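# Pull out and quarter-turn the right-side yellow rod

## Task

Take the yellow rod closest to the right arm and draw it outward until it stops, rotate it by a quarter turn so the figures fixed on it end up lying flat, then leave the gripper clear so nothing of the robot is in contact with the rod.

## Robot and tools

Robot: two six-joint arms, left_arm and right_arm, each with a parallel two-finger gripper and a wrist camera (cam_left_wrist, cam_right_wrist, each 672x504 fisheye). There are no fixed cameras.

Frames. The scene frame has its origin at table-top height, midway between the nominal arm bases; +x points out over the table, +z up, and left_arm sits on the +y side. Calibrated bases: left_arm at (-0.028, +0.289, +0.027) m, right_arm at (-0.040, -0.349, +0.007) m, both nearly unrotated. Each arm's end_effector_position (metres) and end_effector_quat_wxyz are given in that arm's own base frame. The reported point lies between the finger pads, about 1 cm behind the tips; fingers point along the gripper's +z and open along its y. Reported poses can be off by a few centimetres, more at long reach.

Joint order. Within every row and every per-arm list in results, an arm's joints come in this order: wrist pitch (joint4), shoulder (joint2), wrist yaw (joint5), wrist roll (joint6), elbow (joint3), waist (joint1). Stated ranges in rad: waist -2.618..3.054, shoulder 0..3.142, elbow 0..3.142, wrist pitch -1.571..1.571, wrist yaw -1.571..1.571, wrist roll -2.094..2.094. Real ends may differ by up to 0.059 rad.

A row is always one flat list of 14 numbers, each in [-1, 1], covering both arms: six joint numbers then the opening for left_arm, then the same seven for right_arm. Joint numbers are offsets, not poses: they are measured from the Joint targets shown in the latest result, as they stood when the action (or move) began. One unit equals 1.202 rad for the waist, 1.258 shoulder, 1.3 elbow, 2.073 wrist pitch, 2.022 wrist yaw and wrist roll. Sending 0 for a joint re-commands its current target; repeating a nonzero offset in a later action moves it further. The opening number is absolute: +1 fully open, -1 closed; in between, the fingers go to where grip_measured would read that value. To leave a gripper unchanged, resend its current command (a 0 means half open).

execute_actions(actions, cameras): actions is a list of actions; each action is up to 15 rows, one per 1/30 s step, and the last row is held to fill 15 steps (0.5 s). An empty list just reports state and images. An action whose offsets would push a joint more than 0.059 rad beyond its range is rejected for both arms; a malformed first action rejects the whole call. Joint speed is capped and each target can only lead its measured angle by a fixed amount, so large offsets can need several actions; tiny ones may not start. cameras picks images: omitted/null/["all"] for all, [] for none.

move(target, speed, blend, opening_speed, blocking, cameras): target is one 14-number row or a list of up to 15 rows, all offsets from the same starting Joint targets (not chained). speed is rad/s of the joint with farthest to go, 0.01 to 2, default 0.5, one value or one per target. blend (rad) rounds corners between listed targets; 0 stops at each. opening_speed (0.2 or more per second on the -1..+1 scale) ramps gripper commands gradually; use a low value to close gently. Later targets change the fingers only after all arms halt there. Paths do not avoid obstacles or the other arm. blocking=false returns after about 0.5 s while the move continues. The result adds a move: line, e.g. done, off_target (resting with a joint more than 0.035 rad off), moving, held or fault, possibly limits=held and each lagging arm's worst joint and its error. done does not prove there is no contact.

wait(seconds 0 to 10) lets time pass with commands held; stop brakes a running move; zoom_image(camera, region [x0,y0,x1,y1] pixels, at most 504x504) enlarges part of the latest image of cam_left_wrist or cam_right_wrist; read_manual gives licence texts only; finished_scene(scene) ends the current scene, given its number, irreversibly.

Result lines. Joint positions and Joint velocities: per arm, the six joints in the order above (rad, rad/s), then the finger-pad gap (m, 0.094 fully open). "within noise" means that arm is still. Joint targets are what the next offsets count from. Tool commands shows present gripper commands. grip_measured is the finger opening on the command scale; with nothing held it reads slightly wide, and on a hard part it reads a few hundredths narrower than the part. "joint sent to its limit" means a joint was clipped at its end; "joint command not followed" means the clearance check changed or blocked targets. Joint torques are total drive output, positive toward larger angle; entries 2, 5 and 6 wrap at ±28 N m. Step readings list joint angles at some steps of an actions call. MOTOR HOT appears at 75 °C; at 90 °C an OVER-TEMPERATURE FAULT folds that arm away for the rest of the scene, and at 100 °C it goes limp. Holding loads, stretching out, or pushing at unreachable poses heats motors.

Camera calibrations (fisheye, OpenCV) are given per wrist camera relative to its arm's base; images may lag while the arm moves.

Cautions: approach the rod slowly, avoid striking it or the table, avoid collisions or pressing between the two arms, and do not release anything while it is moving. To end a push against something, command targets back past the measured positions. After turning the rod, open the gripper well above grip_measured and withdraw so the robot no longer touches it before finishing.

Each tool is called by a JSON object that holds its "method" and its "body".

## Session

{"method": "execute_actions", "body": {"actions": []}}

Scene clock: 0.00 s.
left_arm: end_effector_position=(+0.4007, +0.0076, +0.1253) grip_measured=+1.000 end_effector_quat_wxyz=(+0.625, -0.028, +0.778, +0.057) | right_arm: end_effector_position=(+0.3999, -0.0295, +0.1148) grip_measured=+1.000 end_effector_quat_wxyz=(+0.608, +0.063, +0.791, -0.024)
Joint names: [wrist pitch, shoulder, wrist yaw, wrist roll, elbow, waist]
Joint positions: left_arm=[0.966 1.539 -0.191 0.014 0.356 -0.068 0.094] | right_arm=[0.914 1.54 0.071 0.059 0.363 -0.045 0.094]
Joint velocities: within noise
Joint torques (N m): no reading
Heat: left arm: 47 °C; right arm: 43 °C.
Joint targets: left_arm=[0.960 1.536 -0.192 0.015 0.359 -0.068] | right_arm=[0.904 1.538 0.071 0.060 0.365 -0.045]
Tool commands: left_gripper/opening=+1.0 right_gripper/opening=+1.0

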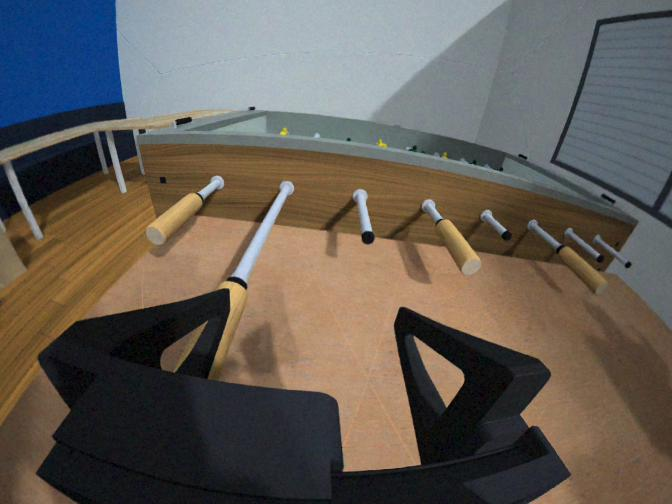

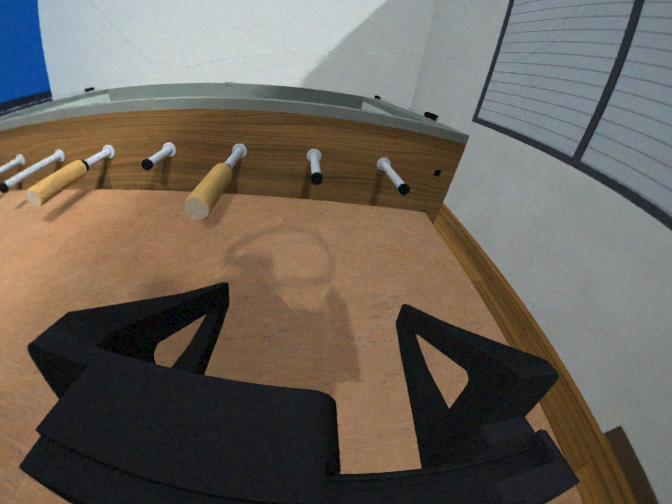

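{"method": "zoom_image", "body": {"camera": "cam_left_wrist", "region": [230, 100, 540, 200]}}

{"method": "zoom_image", "body": {"camera": "cam_right_wrist", "region": [0, 70, 480, 230]}}

Scaled by 1.626 from the camera's 672x504 image, which has a finer 960x720 frame.

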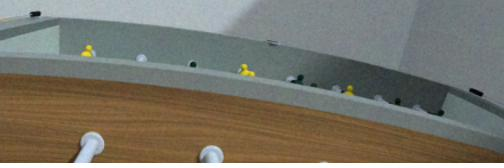

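Scaled by 1.050 from the camera's 672x504 image, which has a finer 960x720 frame.

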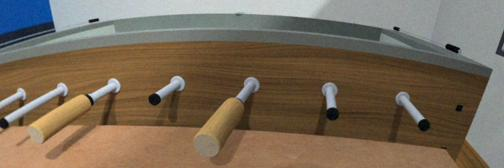

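{"method": "move", "body": {"target": [0,0,0,0,0,0,1,-0.537,0.208,0,0,0.996,0.03,1], "speed": 0.8}}

{"method": "zoom_image", "body": {"camera": "cam_right_wrist", "region": [0, 60, 500, 400]}}

Scene clock: 93.10 s.
left_arm: end_effector_position=(+0.4007, +0.0076, +0.1253) grip_measured=+1.000 end_effector_quat_wxyz=(+0.625, -0.028, +0.778, +0.057) | right_arm: end_effector_position=(+0.5606, -0.0211, +0.3191) grip_measured=+1.000 end_effector_quat_wxyz=(+0.580, +0.052, +0.813, -0.017)
Joint names: [wrist pitch, shoulder, wrist yaw, wrist roll, elbow, waist]
Joint positions: left_arm=[0.966 1.539 -0.191 0.014 0.356 -0.068 0.094] | right_arm=[-0.19 1.783 0.071 0.059 1.637 -0.017 0.094]
Joint velocities: within noise
Joint torques (N m): left_arm=[1.84 -6.35 -0.05 0.01 5.35 -0.03] | right_arm=[1.5 -7.24 0.05 0.01 9.32 0.77]
Heat: left arm: 45 °C; right arm: 43 °C.
Joint targets: left_arm=[0.960 1.536 -0.192 0.015 0.359 -0.068] | right_arm=[-0.209 1.800 0.071 0.060 1.660 -0.009]
move: done
camera_calibration:
cam_right_wrist: T_world_to_cam=[[-0.0899307, -0.984278, 0.152016, -0.0281288], [-0.682565, -0.0502407, -0.729096, 0.646935], [0.725271, -0.169329, -0.667316, -0.0794306], [0, 0, 0, 1]] pos_world=[0.496654, -0.00863401, 0.422948]

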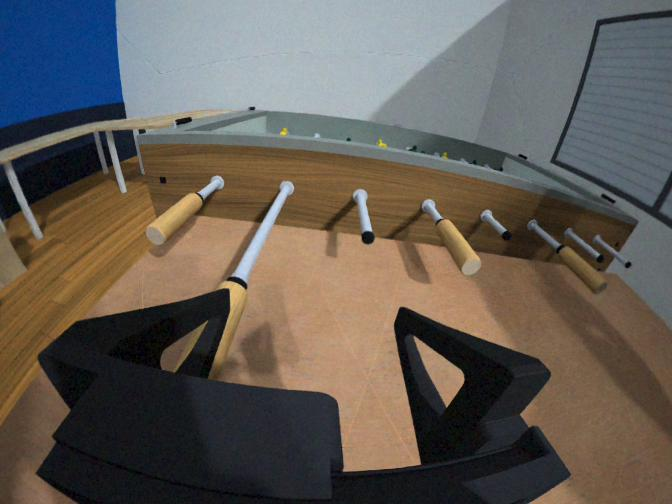

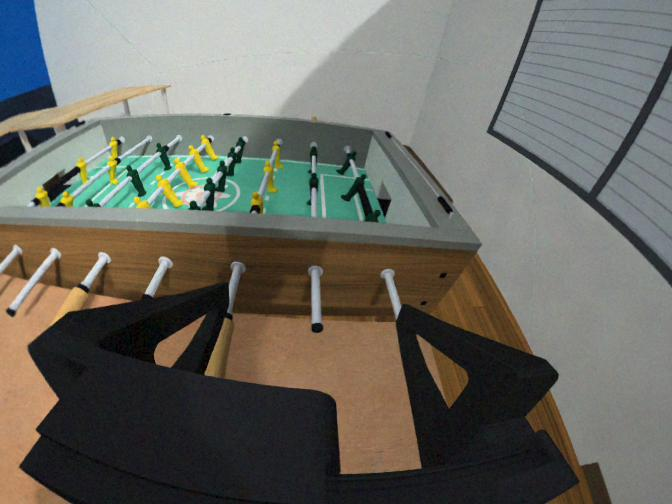

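Scaled by 1.008 from the camera's 672x504 image, which has a finer 960x720 frame.

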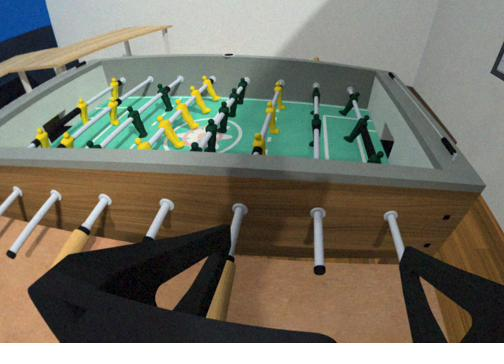

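{"method": "zoom_image", "body": {"camera": "cam_right_wrist", "region": [190, 120, 400, 270]}}

Scaled by 2.400 from the camera's 672x504 image, which has a finer 960x720 frame.

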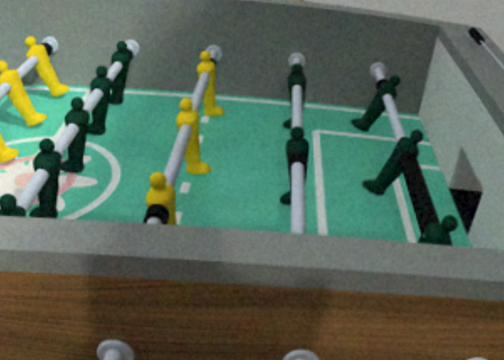

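{"method": "move", "body": {"target": [0,0,0,0,0,0,1,0.1708,0.1727,-0.2627,0.2521,-0.2771,-0.0171,1], "speed": 0.7}}

{"method": "zoom_image", "body": {"camera": "cam_right_wrist", "region": [100, 150, 500, 450]}}

Scene clock: 238.50 s.
left_arm: end_effector_position=(+0.4007, +0.0076, +0.1253) grip_measured=+1.000 end_effector_quat_wxyz=(+0.625, -0.028, +0.778, +0.057) | right_arm: end_effector_position=(+0.5566, +0.0664, +0.1272) grip_measured=+1.000 end_effector_quat_wxyz=(+0.407, +0.141, +0.846, +0.315)
Joint names: [wrist pitch, shoulder, wrist yaw, wrist roll, elbow, waist]
Joint positions: left_arm=[0.966 1.539 -0.191 0.014 0.356 -0.068 0.094] | right_arm=[0.143 2.006 -0.45 0.565 1.313 -0.022 0.094]
Joint velocities: within noise
Joint torques (N m): left_arm=[1.84 -6.34 -0.05 0 5.29 -0.02] | right_arm=[1.62 -8.94 -0.23 0.08 5.86 -0.62]
Heat: left arm: 44 °C; right arm: 44 °C.
Joint targets: left_arm=[0.960 1.536 -0.192 0.015 0.359 -0.068] | right_arm=[0.145 2.017 -0.460 0.570 1.300 -0.029]
move: done
camera_calibration:
cam_right_wrist: T_world_to_cam=[[0.0910476, -0.856812, -0.507527, 0.0615338], [-0.877047, 0.17241, -0.448402, 0.566409], [0.471699, 0.48595, -0.735767, -0.0833834], [0, 0, 0, 1]] pos_world=[0.530496, -0.00441132, 0.223858]

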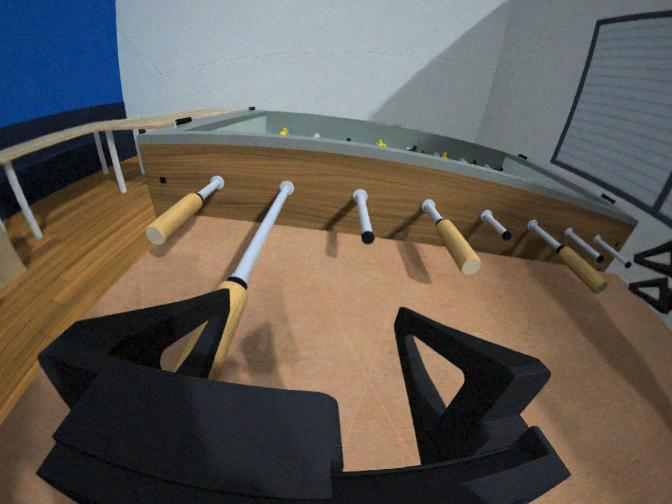

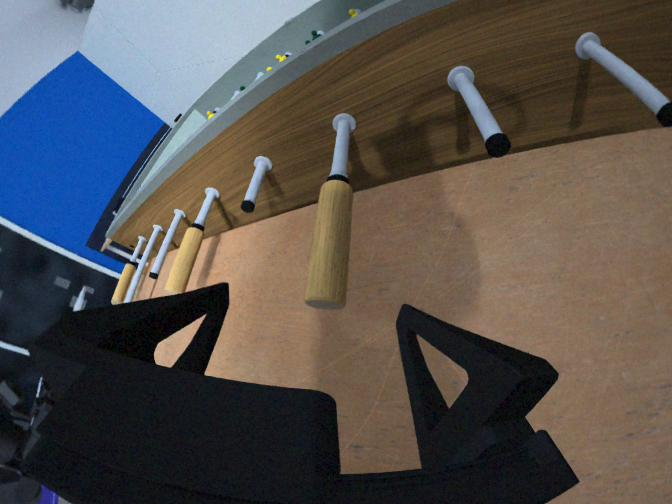

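Scaled by 1.260 from the camera's 672x504 image, which has a finer 960x720 frame.

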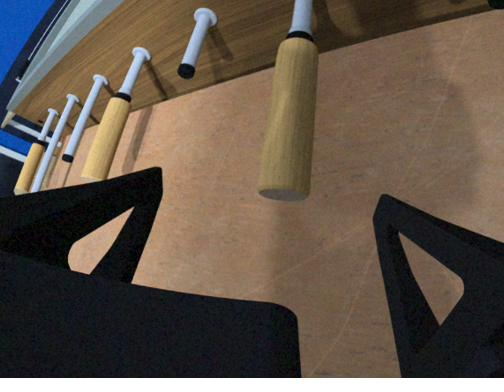

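{"method": "move", "body": {"target": [0,0,0,0,0,0,1,0.0024,0.2774,0.0376,0.0257,0.2808,0.0745,1], "speed": 0.3, "cameras": ["cam_right_wrist"]}}

Scene clock: 257.47 s.
left_arm: end_effector_position=(+0.4007, +0.0076, +0.1253) grip_measured=+1.000 end_effector_quat_wxyz=(+0.625, -0.028, +0.778, +0.057) | right_arm: end_effector_position=(+0.6240, +0.1032, +0.0703) grip_measured=+1.000 end_effector_quat_wxyz=(+0.394, +0.147, +0.850, +0.318)
Joint names: [wrist pitch, shoulder, wrist yaw, wrist roll, elbow, waist]
Joint positions: left_arm=[0.966 1.539 -0.191 0.014 0.356 -0.068 0.094] | right_arm=[0.152 2.341 -0.392 0.617 1.634 0.054 0.094]
Joint velocities: within noise
Joint torques (N m): left_arm=[1.84 -6.37 -0.05 0.01 5.34 -0.06] | right_arm=[1.54 -10.22 -0.05 0.01 9.31 0.57]
Heat: left arm: 44 °C; right arm: 44 °C.
Joint targets: left_arm=[0.960 1.536 -0.192 0.015 0.359 -0.068] | right_arm=[0.150 2.366 -0.384 0.622 1.665 0.060]
move: done
camera_calibration:
cam_right_wrist: T_world_to_cam=[[0.0780407, -0.851793, -0.518033, 0.0663371], [-0.889509, 0.175158, -0.422011, 0.599308], [0.450204, 0.493729, -0.744008, -0.161744], [0, 0, 0, 1]] pos_world=[0.60073, 0.0313897, 0.166941]
Images, in order (width x height): cam_right_wrist 672x504.

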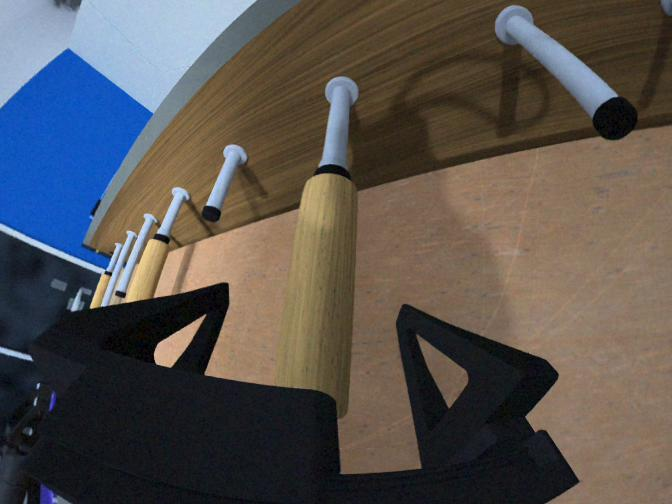

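{"method": "move", "body": {"target": [0,0,0,0,0,0,1,0,0,0,0,0,0,-0.45], "opening_speed": 0.8, "cameras": ["cam_right_wrist"]}}

Scene clock: 267.93 s.
left_arm: end_effector_position=(+0.4007, +0.0076, +0.1253) grip_measured=+1.000 end_effector_quat_wxyz=(+0.625, -0.028, +0.778, +0.057) | right_arm: end_effector_position=(+0.6241, +0.1029, +0.0702) grip_measured=-0.314 end_effector_quat_wxyz=(+0.394, +0.148, +0.850, +0.317)
Joint names: [wrist pitch, shoulder, wrist yaw, wrist roll, elbow, waist]
Joint positions: left_arm=[0.966 1.539 -0.191 0.014 0.356 -0.068 0.094] | right_arm=[0.152 2.341 -0.39 0.618 1.634 0.054 0.032]
Joint velocities: within noise
Joint torques (N m): left_arm=[1.86 -6.35 -0.05 0.02 5.29 -0.03] | right_arm=[1.56 -10.24 -0.05 0.06 9.24 0.57]
Heat: left arm: 43 °C; right arm: 44 °C.
Joint targets: left_arm=[0.960 1.536 -0.192 0.015 0.359 -0.068] | right_arm=[0.150 2.366 -0.384 0.622 1.665 0.060]
move: done
camera_calibration:
cam_right_wrist: T_world_to_cam=[[0.0764463, -0.852302, -0.517434, 0.0670349], [-0.889236, 0.176463, -0.422042, 0.599144], [0.451015, 0.492385, -0.744408, -0.16204], [0, 0, 0, 1]] pos_world=[0.600738, 0.0311929, 0.166926]
Images, in order (width x height): cam_right_wrist 672x504.

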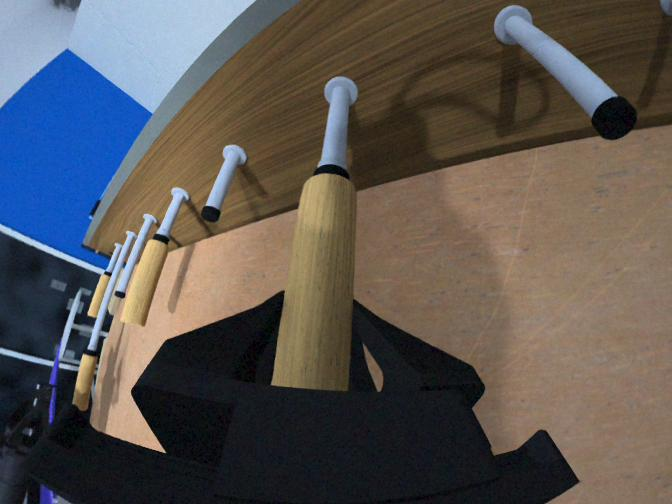

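{"method": "move", "body": {"target": [[0,0,0,0,0,0,1,-0.0997,-0.0119,0.1321,-0.1323,0.0685,0.06,-0.45],[0,0,0,0,0,0,1,-0.1552,0.0064,0.2691,-0.2404,0.1321,0.124,-0.45],[0,0,0,0,0,0,1,-0.1744,0.0471,0.4075,-0.3465,0.1852,0.1862,-0.45],[0,0,0,0,0,0,1,-0.1447,0.1057,0.5456,-0.4762,0.2177,0.2409,-0.45]], "speed": 0.3, "blend": [0.05, 0.05, 0.05, 0], "cameras": ["cam_right_wrist"]}}

{"method": "zoom_image", "body": {"camera": "cam_right_wrist", "region": [200, 0, 672, 350]}}

Scene clock: 290.00 s.
left_arm: end_effector_position=(+0.4007, +0.0076, +0.1253) grip_measured=+1.000 end_effector_quat_wxyz=(+0.625, -0.028, +0.778, +0.057) | right_arm: end_effector_position=(+0.6266, +0.0989, +0.0720) grip_measured=-0.314 end_effector_quat_wxyz=(+0.400, -0.131, +0.853, -0.309)
Joint names: [wrist pitch, shoulder, wrist yaw, wrist roll, elbow, waist]
Joint positions: left_arm=[0.966 1.539 -0.191 0.014 0.356 -0.068 0.094] | right_arm=[-0.145 2.472 0.711 -0.308 1.917 0.339 0.032]
Joint velocities: within noise
Joint torques (N m): left_arm=[1.85 -6.34 -0.05 0.01 5.33 -0.02] | right_arm=[1.35 -10.95 0.46 -0.3 9.31 0.95]
Heat: left arm: 43 °C; right arm: 45 °C.
Joint targets: left_arm=[0.960 1.536 -0.192 0.015 0.359 -0.068] | right_arm=[-0.150 2.499 0.719 -0.341 1.948 0.350]
move: done
camera_calibration:
cam_right_wrist: T_world_to_cam=[[0.053808, -0.655955, 0.75288, -0.0323474], [-0.892377, -0.369912, -0.258512, 0.647079], [0.448071, -0.657943, -0.605263, -0.0542973], [0, 0, 0, 1]] pos_world=[0.603508, 0.182419, 0.158767]
Images, in order (width x height): cam_right_wrist 672x504.

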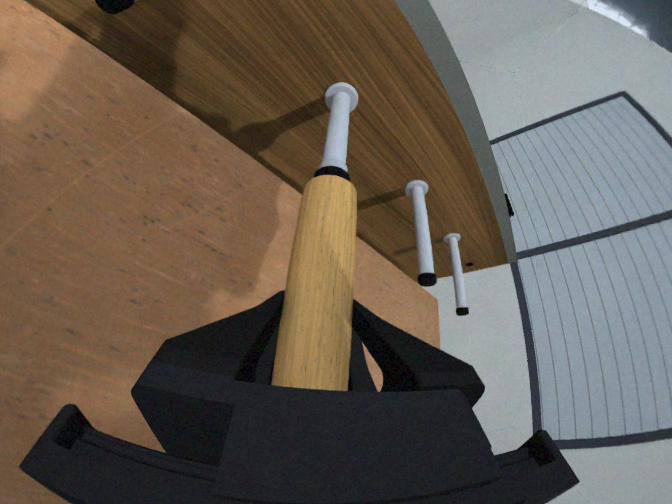

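Scaled by 1.068 from the camera's 672x504 image, which has a finer 960x720 frame.

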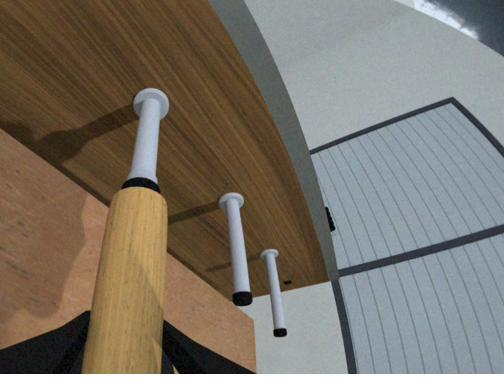

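{"method": "move", "body": {"target": [0,0,0,0,0,0,1,0.0702,-0.1696,0.0161,0.0187,-0.2955,0.0355,-0.45], "speed": 0.25}}

Scene clock: 321.60 s.
left_arm: end_effector_position=(+0.4007, +0.0076, +0.1253) grip_measured=+1.000 end_effector_quat_wxyz=(+0.625, -0.028, +0.778, +0.057) | right_arm: end_effector_position=(+0.5782, +0.0995, +0.0687) grip_measured=-0.314 end_effector_quat_wxyz=(+0.403, -0.135, +0.847, -0.318)
Joint names: [wrist pitch, shoulder, wrist yaw, wrist roll, elbow, waist]
Joint positions: left_arm=[0.966 1.539 -0.191 0.014 0.356 -0.068 0.094] | right_arm=[0.013 2.307 0.753 -0.301 1.59 0.378 0.032]
Joint velocities: within noise
Joint torques (N m): left_arm=[1.84 -6.34 -0.03 0.01 5.31 -0.01] | right_arm=[1.2 -13.48 0.32 -0.02 4.66 1.33]
Heat: left arm: 43 °C; right arm: 46 °C.
Joint targets: left_arm=[0.960 1.536 -0.192 0.015 0.359 -0.068] | right_arm=[-0.004 2.285 0.752 -0.303 1.564 0.392]
move: done
camera_calibration:
cam_right_wrist: T_world_to_cam=[[0.0491167, -0.639754, 0.767009, -0.0267399], [-0.888711, -0.378464, -0.258762, 0.60202], [0.455829, -0.66894, -0.587145, -0.0388295], [0, 0, 0, 1]] pos_world=[0.554035, 0.184761, 0.153491]

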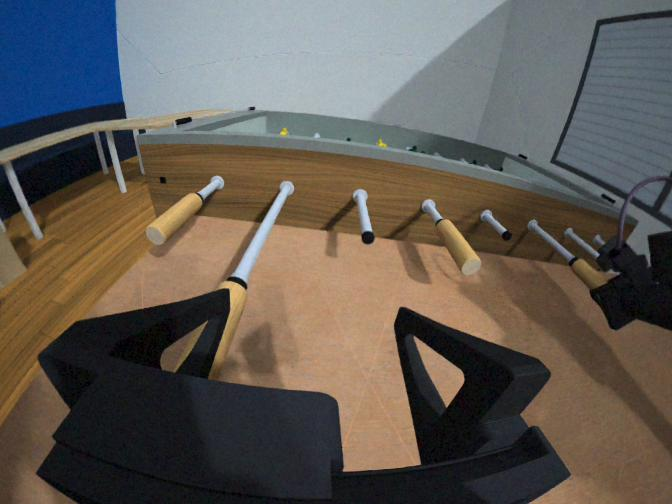

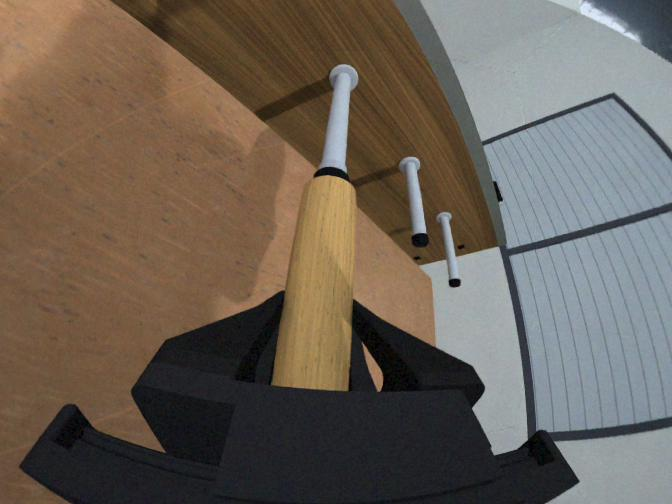

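{"method": "move", "body": {"target": [0,0,0,0,0,0,1,0.0264,-0.093,0.0129,0.0168,-0.1515,0.0308,-0.45], "speed": 0.2, "cameras": ["cam_right_wrist"]}}

Scene clock: 331.93 s.
left_arm: end_effector_position=(+0.4007, +0.0076, +0.1253) grip_measured=+1.000 end_effector_quat_wxyz=(+0.625, -0.028, +0.778, +0.057) | right_arm: end_effector_position=(+0.5386, +0.1000, +0.0675) grip_measured=-0.314 end_effector_quat_wxyz=(+0.400, -0.135, +0.848, -0.319)
Joint names: [wrist pitch, shoulder, wrist yaw, wrist roll, elbow, waist]
Joint positions: left_arm=[0.966 1.539 -0.191 0.014 0.356 -0.068 0.094] | right_arm=[0.067 2.191 0.78 -0.266 1.391 0.413 0.032]
Joint velocities: within noise
Joint torques (N m): left_arm=[1.85 -6.34 -0.04 0.02 5.29 -0.05] | right_arm=[1.2 -12.53 0.33 -0.04 4.52 1.54]
Heat: left arm: 43 °C; right arm: 47 °C.
Joint targets: left_arm=[0.960 1.536 -0.192 0.015 0.359 -0.068] | right_arm=[0.051 2.168 0.778 -0.269 1.367 0.429]
move: done
camera_calibration:
cam_right_wrist: T_world_to_cam=[[0.051562, -0.638959, 0.767511, -0.0249862], [-0.891063, -0.37646, -0.253543, 0.56737], [0.450941, -0.670827, -0.588764, -0.0182307], [0, 0, 0, 1]] pos_world=[0.515072, 0.185397, 0.152297]
Images, in order (width x height): cam_right_wrist 672x504.

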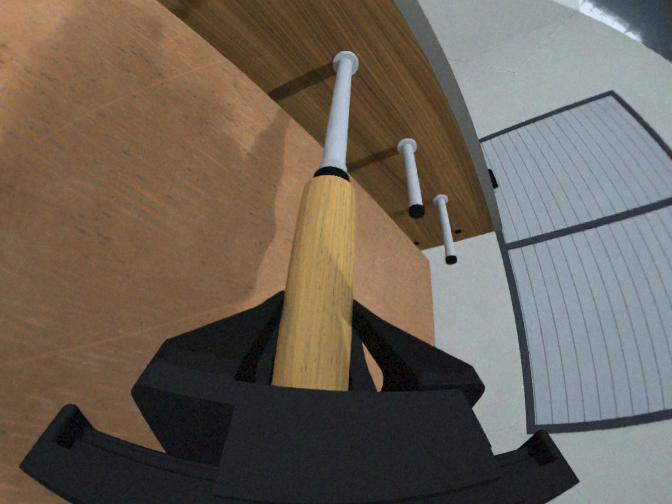

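{"method": "move", "body": {"target": [0,0,0,0,0,0,1,0.0133,-0.0468,0.0066,0.0085,-0.0758,0.0151,-0.45], "speed": 0.15, "cameras": []}}

{"method": "move", "body": {"target": [0,0,0,0,0,0,1,0.0043,-0.0438,0.0082,0.0123,-0.0626,0.0196,-0.45], "speed": 0.15, "cameras": ["cam_right_wrist"]}}

Scene clock: 342.33 s.
left_arm: end_effector_position=(+0.4007, +0.0076, +0.1253) grip_measured=+1.000 end_effector_quat_wxyz=(+0.625, -0.028, +0.778, +0.057) | right_arm: end_effector_position=(+0.5180, +0.1001, +0.0670) grip_measured=-0.314 end_effector_quat_wxyz=(+0.401, -0.136, +0.848, -0.318)
Joint names: [wrist pitch, shoulder, wrist yaw, wrist roll, elbow, waist]
Joint positions: left_arm=[0.966 1.539 -0.191 0.014 0.356 -0.068 0.094] | right_arm=[0.095 2.133 0.793 -0.248 1.293 0.432 0.032]
Joint velocities: within noise
Joint torques (N m): left_arm=[1.84 -6.32 -0.04 0 5.31 -0.08] | right_arm=[1.18 -12 0.34 -0.04 4.41 1.44]
Heat: left arm: 43 °C; right arm: 48 °C.
Joint targets: left_arm=[0.960 1.536 -0.192 0.015 0.359 -0.068] | right_arm=[0.078 2.109 0.791 -0.252 1.268 0.448]
move: done
No camera images: "cameras" was empty.

Scene clock: 343.20 s.
left_arm: end_effector_position=(+0.4007, +0.0076, +0.1253) grip_measured=+1.000 end_effector_quat_wxyz=(+0.625, -0.028, +0.778, +0.057) | right_arm: end_effector_position=(+0.4978, +0.1004, +0.0666) grip_measured=-0.314 end_effector_quat_wxyz=(+0.399, -0.136, +0.849, -0.319)
Joint names: [wrist pitch, shoulder, wrist yaw, wrist roll, elbow, waist]
Joint positions: left_arm=[0.966 1.539 -0.191 0.014 0.356 -0.068 0.094] | right_arm=[0.103 2.079 0.809 -0.223 1.209 0.454 0.032]
Joint velocities: within noise
Joint torques (N m): left_arm=[1.85 -6.34 -0.05 0.02 5.38 -0.05] | right_arm=[1.16 -11.6 0.35 -0.04 4.44 1.59]
Heat: left arm: 43 °C; right arm: 48 °C.
Joint targets: left_arm=[0.960 1.536 -0.192 0.015 0.359 -0.068] | right_arm=[0.087 2.054 0.807 -0.227 1.187 0.471]
move: done
camera_calibration:
cam_right_wrist: T_world_to_cam=[[0.0538597, -0.639601, 0.766818, -0.0229546], [-0.892058, -0.375892, -0.250875, 0.531189], [0.4487, -0.670534, -0.590807, 0.00111789], [0, 0, 0, 1]] pos_world=[0.474586, 0.185737, 0.151524]
Images, in order (width x height): cam_right_wrist 672x504.

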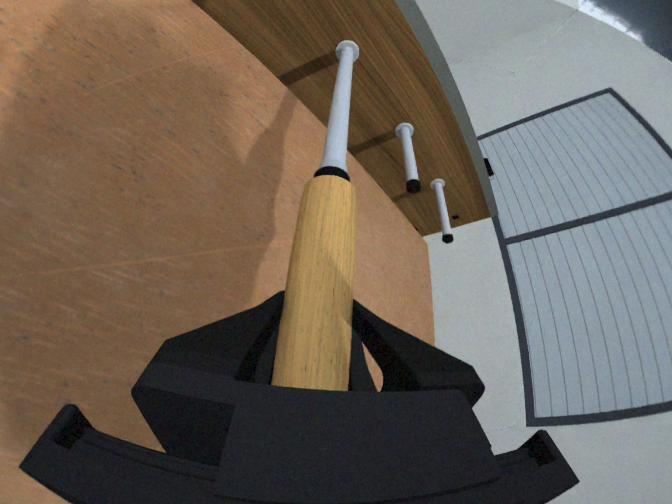

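{"method": "move", "body": {"target": [0,0,0,0,0,0,1,0.0043,-0.0435,0.0083,0.0121,-0.0626,0.0196,-0.45], "speed": 0.15, "cameras": []}}

Scene clock: 351.20 s.
left_arm: end_effector_position=(+0.4007, +0.0076, +0.1253) grip_measured=+1.000 end_effector_quat_wxyz=(+0.625, -0.028, +0.778, +0.057) | right_arm: end_effector_position=(+0.4911, +0.1027, +0.0679) grip_measured=-0.314 end_effector_quat_wxyz=(+0.415, -0.131, +0.847, -0.306)
Joint names: [wrist pitch, shoulder, wrist yaw, wrist roll, elbow, waist]
Joint positions: left_arm=[0.966 1.539 -0.191 0.014 0.356 -0.068 0.094] | right_arm=[0.168 2.049 0.796 -0.216 1.148 0.461 0.032]
Joint velocities: within noise
Joint torques (N m): left_arm=[1.86 -6.28 -0.04 0.01 5.33 -0.06] | right_arm=[0.75 -13.34 0.67 0.16 2.85 3.08]
Heat: left arm: 43 °C; right arm: 48 °C.
Joint targets: left_arm=[0.960 1.536 -0.192 0.015 0.359 -0.068] | right_arm=[0.096 2.000 0.824 -0.203 1.106 0.495]
move: off_target (right_arm); right_arm: the wrist pitch is farthest, 0.072 rad from its target
No camera images: "cameras" was empty.

{"method": "move", "body": {"target": [0,0,0,0,0,0,1,-0.003,0.028,-0.0055,-0.008,0.041,-0.013,-0.45], "speed": 0.15, "cameras": []}}

{"method": "move", "body": {"target": [0,0,0,0,0,0,1,0,0,0,0,0,0,0.9], "opening_speed": 1.0, "cameras": ["cam_left_wrist","cam_right_wrist"]}}

Scene clock: 360.17 s.
left_arm: end_effector_position=(+0.4007, +0.0076, +0.1253) grip_measured=+1.000 end_effector_quat_wxyz=(+0.625, -0.028, +0.778, +0.057) | right_arm: end_effector_position=(+0.4913, +0.1015, +0.0676) grip_measured=-0.314 end_effector_quat_wxyz=(+0.412, -0.132, +0.848, -0.307)
Joint names: [wrist pitch, shoulder, wrist yaw, wrist roll, elbow, waist]
Joint positions: left_arm=[0.966 1.539 -0.191 0.014 0.356 -0.068 0.094] | right_arm=[0.157 2.049 0.794 -0.218 1.153 0.458 0.032]
Joint velocities: within noise
Joint torques (N m): left_arm=[1.84 -6.34 -0.05 0.01 5.33 -0.05] | right_arm=[0.72 -10.43 0.57 0 6.48 1.95]
Heat: left arm: 42 °C; right arm: 47 °C.
Joint targets: left_arm=[0.960 1.536 -0.192 0.015 0.359 -0.068] | right_arm=[0.090 2.035 0.813 -0.219 1.159 0.479]
move: off_target (right_arm); right_arm: the wrist pitch is farthest, 0.068 rad from its target
No camera images: "cameras" was empty.

Scene clock: 361.73 s.
left_arm: end_effector_position=(+0.4007, +0.0076, +0.1253) grip_measured=+1.000 end_effector_quat_wxyz=(+0.625, -0.028, +0.778, +0.057) | right_arm: end_effector_position=(+0.4833, +0.1034, +0.0614) grip_measured=+0.898 end_effector_quat_wxyz=(+0.393, -0.148, +0.851, -0.315)
Joint names: [wrist pitch, shoulder, wrist yaw, wrist roll, elbow, waist]
Joint positions: left_arm=[0.966 1.539 -0.191 0.014 0.356 -0.068 0.094] | right_arm=[0.105 2.048 0.804 -0.219 1.153 0.471 0.089]
Joint velocities: within noise
Joint torques (N m): left_arm=[1.85 -6.37 -0.04 0.01 5.34 -0.03] | right_arm=[1.16 -10.33 0.48 0 6.38 0.75]
Heat: left arm: 42 °C; right arm: 47 °C.
Joint targets: left_arm=[0.960 1.536 -0.192 0.015 0.359 -0.068] | right_arm=[0.090 2.035 0.813 -0.219 1.159 0.479]
move: done
camera_calibration:
cam_right_wrist: T_world_to_cam=[[0.0823389, -0.635027, 0.768089, -0.0305836], [-0.889962, -0.393722, -0.230111, 0.517615], [0.44854, -0.664623, -0.597569, 0.00639063], [0, 0, 0, 1]] pos_world=[0.46031, 0.188622, 0.146419]

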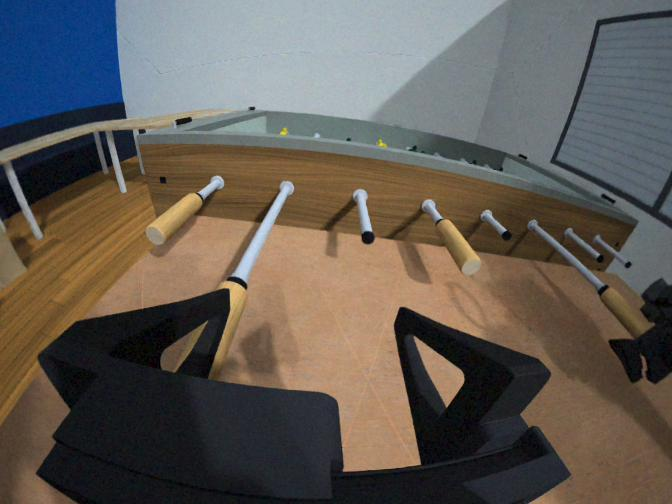

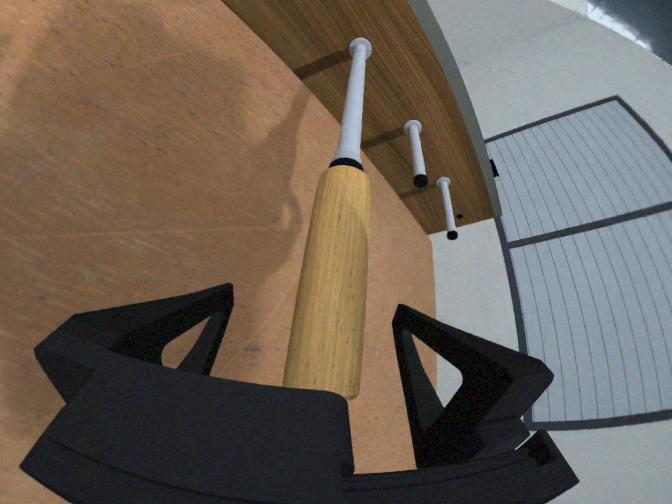

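{"method": "move", "body": {"target": [[0,0,0,0,0,0,1,-0.087,-0.1002,0.0359,0.058,-0.0258,0.0877,0.9],[0,0,0,0,0,0,1,-0.2416,-0.1959,0.0811,0.1662,-0.0075,0.22,0.9],[0,0,0,0,0,0,1,-0.2416,-0.1959,0.0,0.1662,0.185,0.1,0.9],[0,0,0,0,0,0,1,-0.1442,-0.1868,-0.367,0.138,0.3854,-0.406,0.9]], "speed": [0.3, 0.4, 0.6, 0.8], "blend": [0.03, 0.05, 0.1, 0]}}

{"method": "zoom_image", "body": {"camera": "cam_right_wrist", "region": [190, 120, 400, 270]}}

Scene clock: 392.17 s.
left_arm: end_effector_position=(+0.4007, +0.0076, +0.1253) grip_measured=+1.000 end_effector_quat_wxyz=(+0.625, -0.028, +0.778, +0.057) | right_arm: end_effector_position=(+0.5638, -0.0225, +0.2990) grip_measured=+0.898 end_effector_quat_wxyz=(+0.560, +0.057, +0.826, -0.018)
Joint names: [wrist pitch, shoulder, wrist yaw, wrist roll, elbow, waist]
Joint positions: left_arm=[0.966 1.539 -0.191 0.014 0.356 -0.068 0.094] | right_arm=[-0.208 1.809 0.08 0.069 1.634 -0.017 0.089]
Joint velocities: within noise
Joint torques (N m): left_arm=[1.84 -6.37 -0.06 0.02 5.29 -0.06] | right_arm=[1.69 -9.51 -0.1 -0.09 9.5 0.73]
Heat: left arm: 42 °C; right arm: 44 °C.
Joint targets: left_arm=[0.960 1.536 -0.192 0.015 0.359 -0.068] | right_arm=[-0.209 1.800 0.071 0.060 1.660 -0.009]
move: done
camera_calibration:
cam_right_wrist: T_world_to_cam=[[-0.0937115, -0.984209, 0.150168, -0.0234793], [-0.716489, -0.0380583, -0.696559, 0.644063], [0.691275, -0.172869, -0.701609, -0.0660384], [0, 0, 0, 1]] pos_world=[0.504915, -0.0100125, 0.405821]

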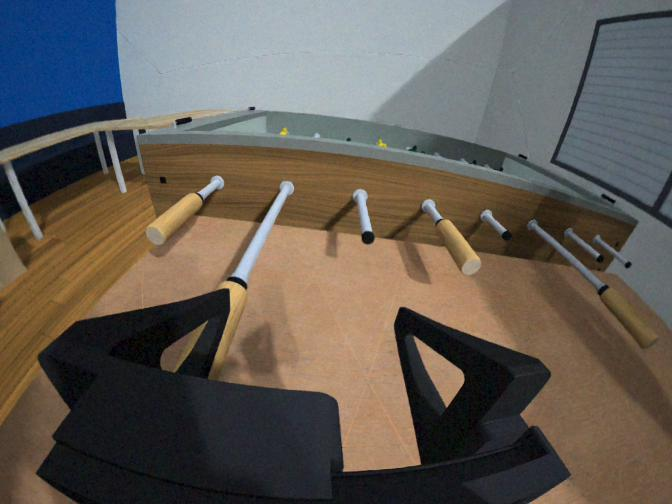

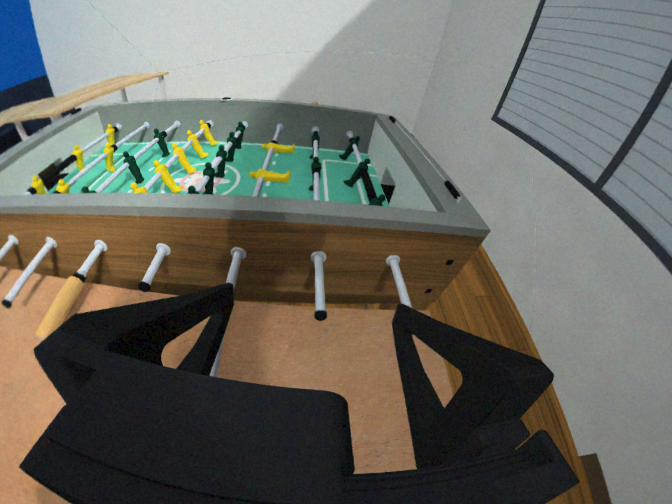

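Scaled by 2.400 from the camera's 672x504 image, which has a finer 960x720 frame.

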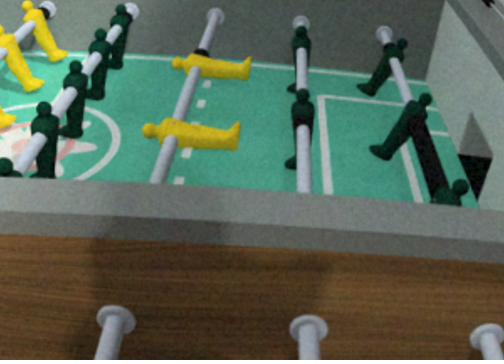

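{"method": "finished_scene", "body": {"scene": 1}}

The scene is finished: the task was done.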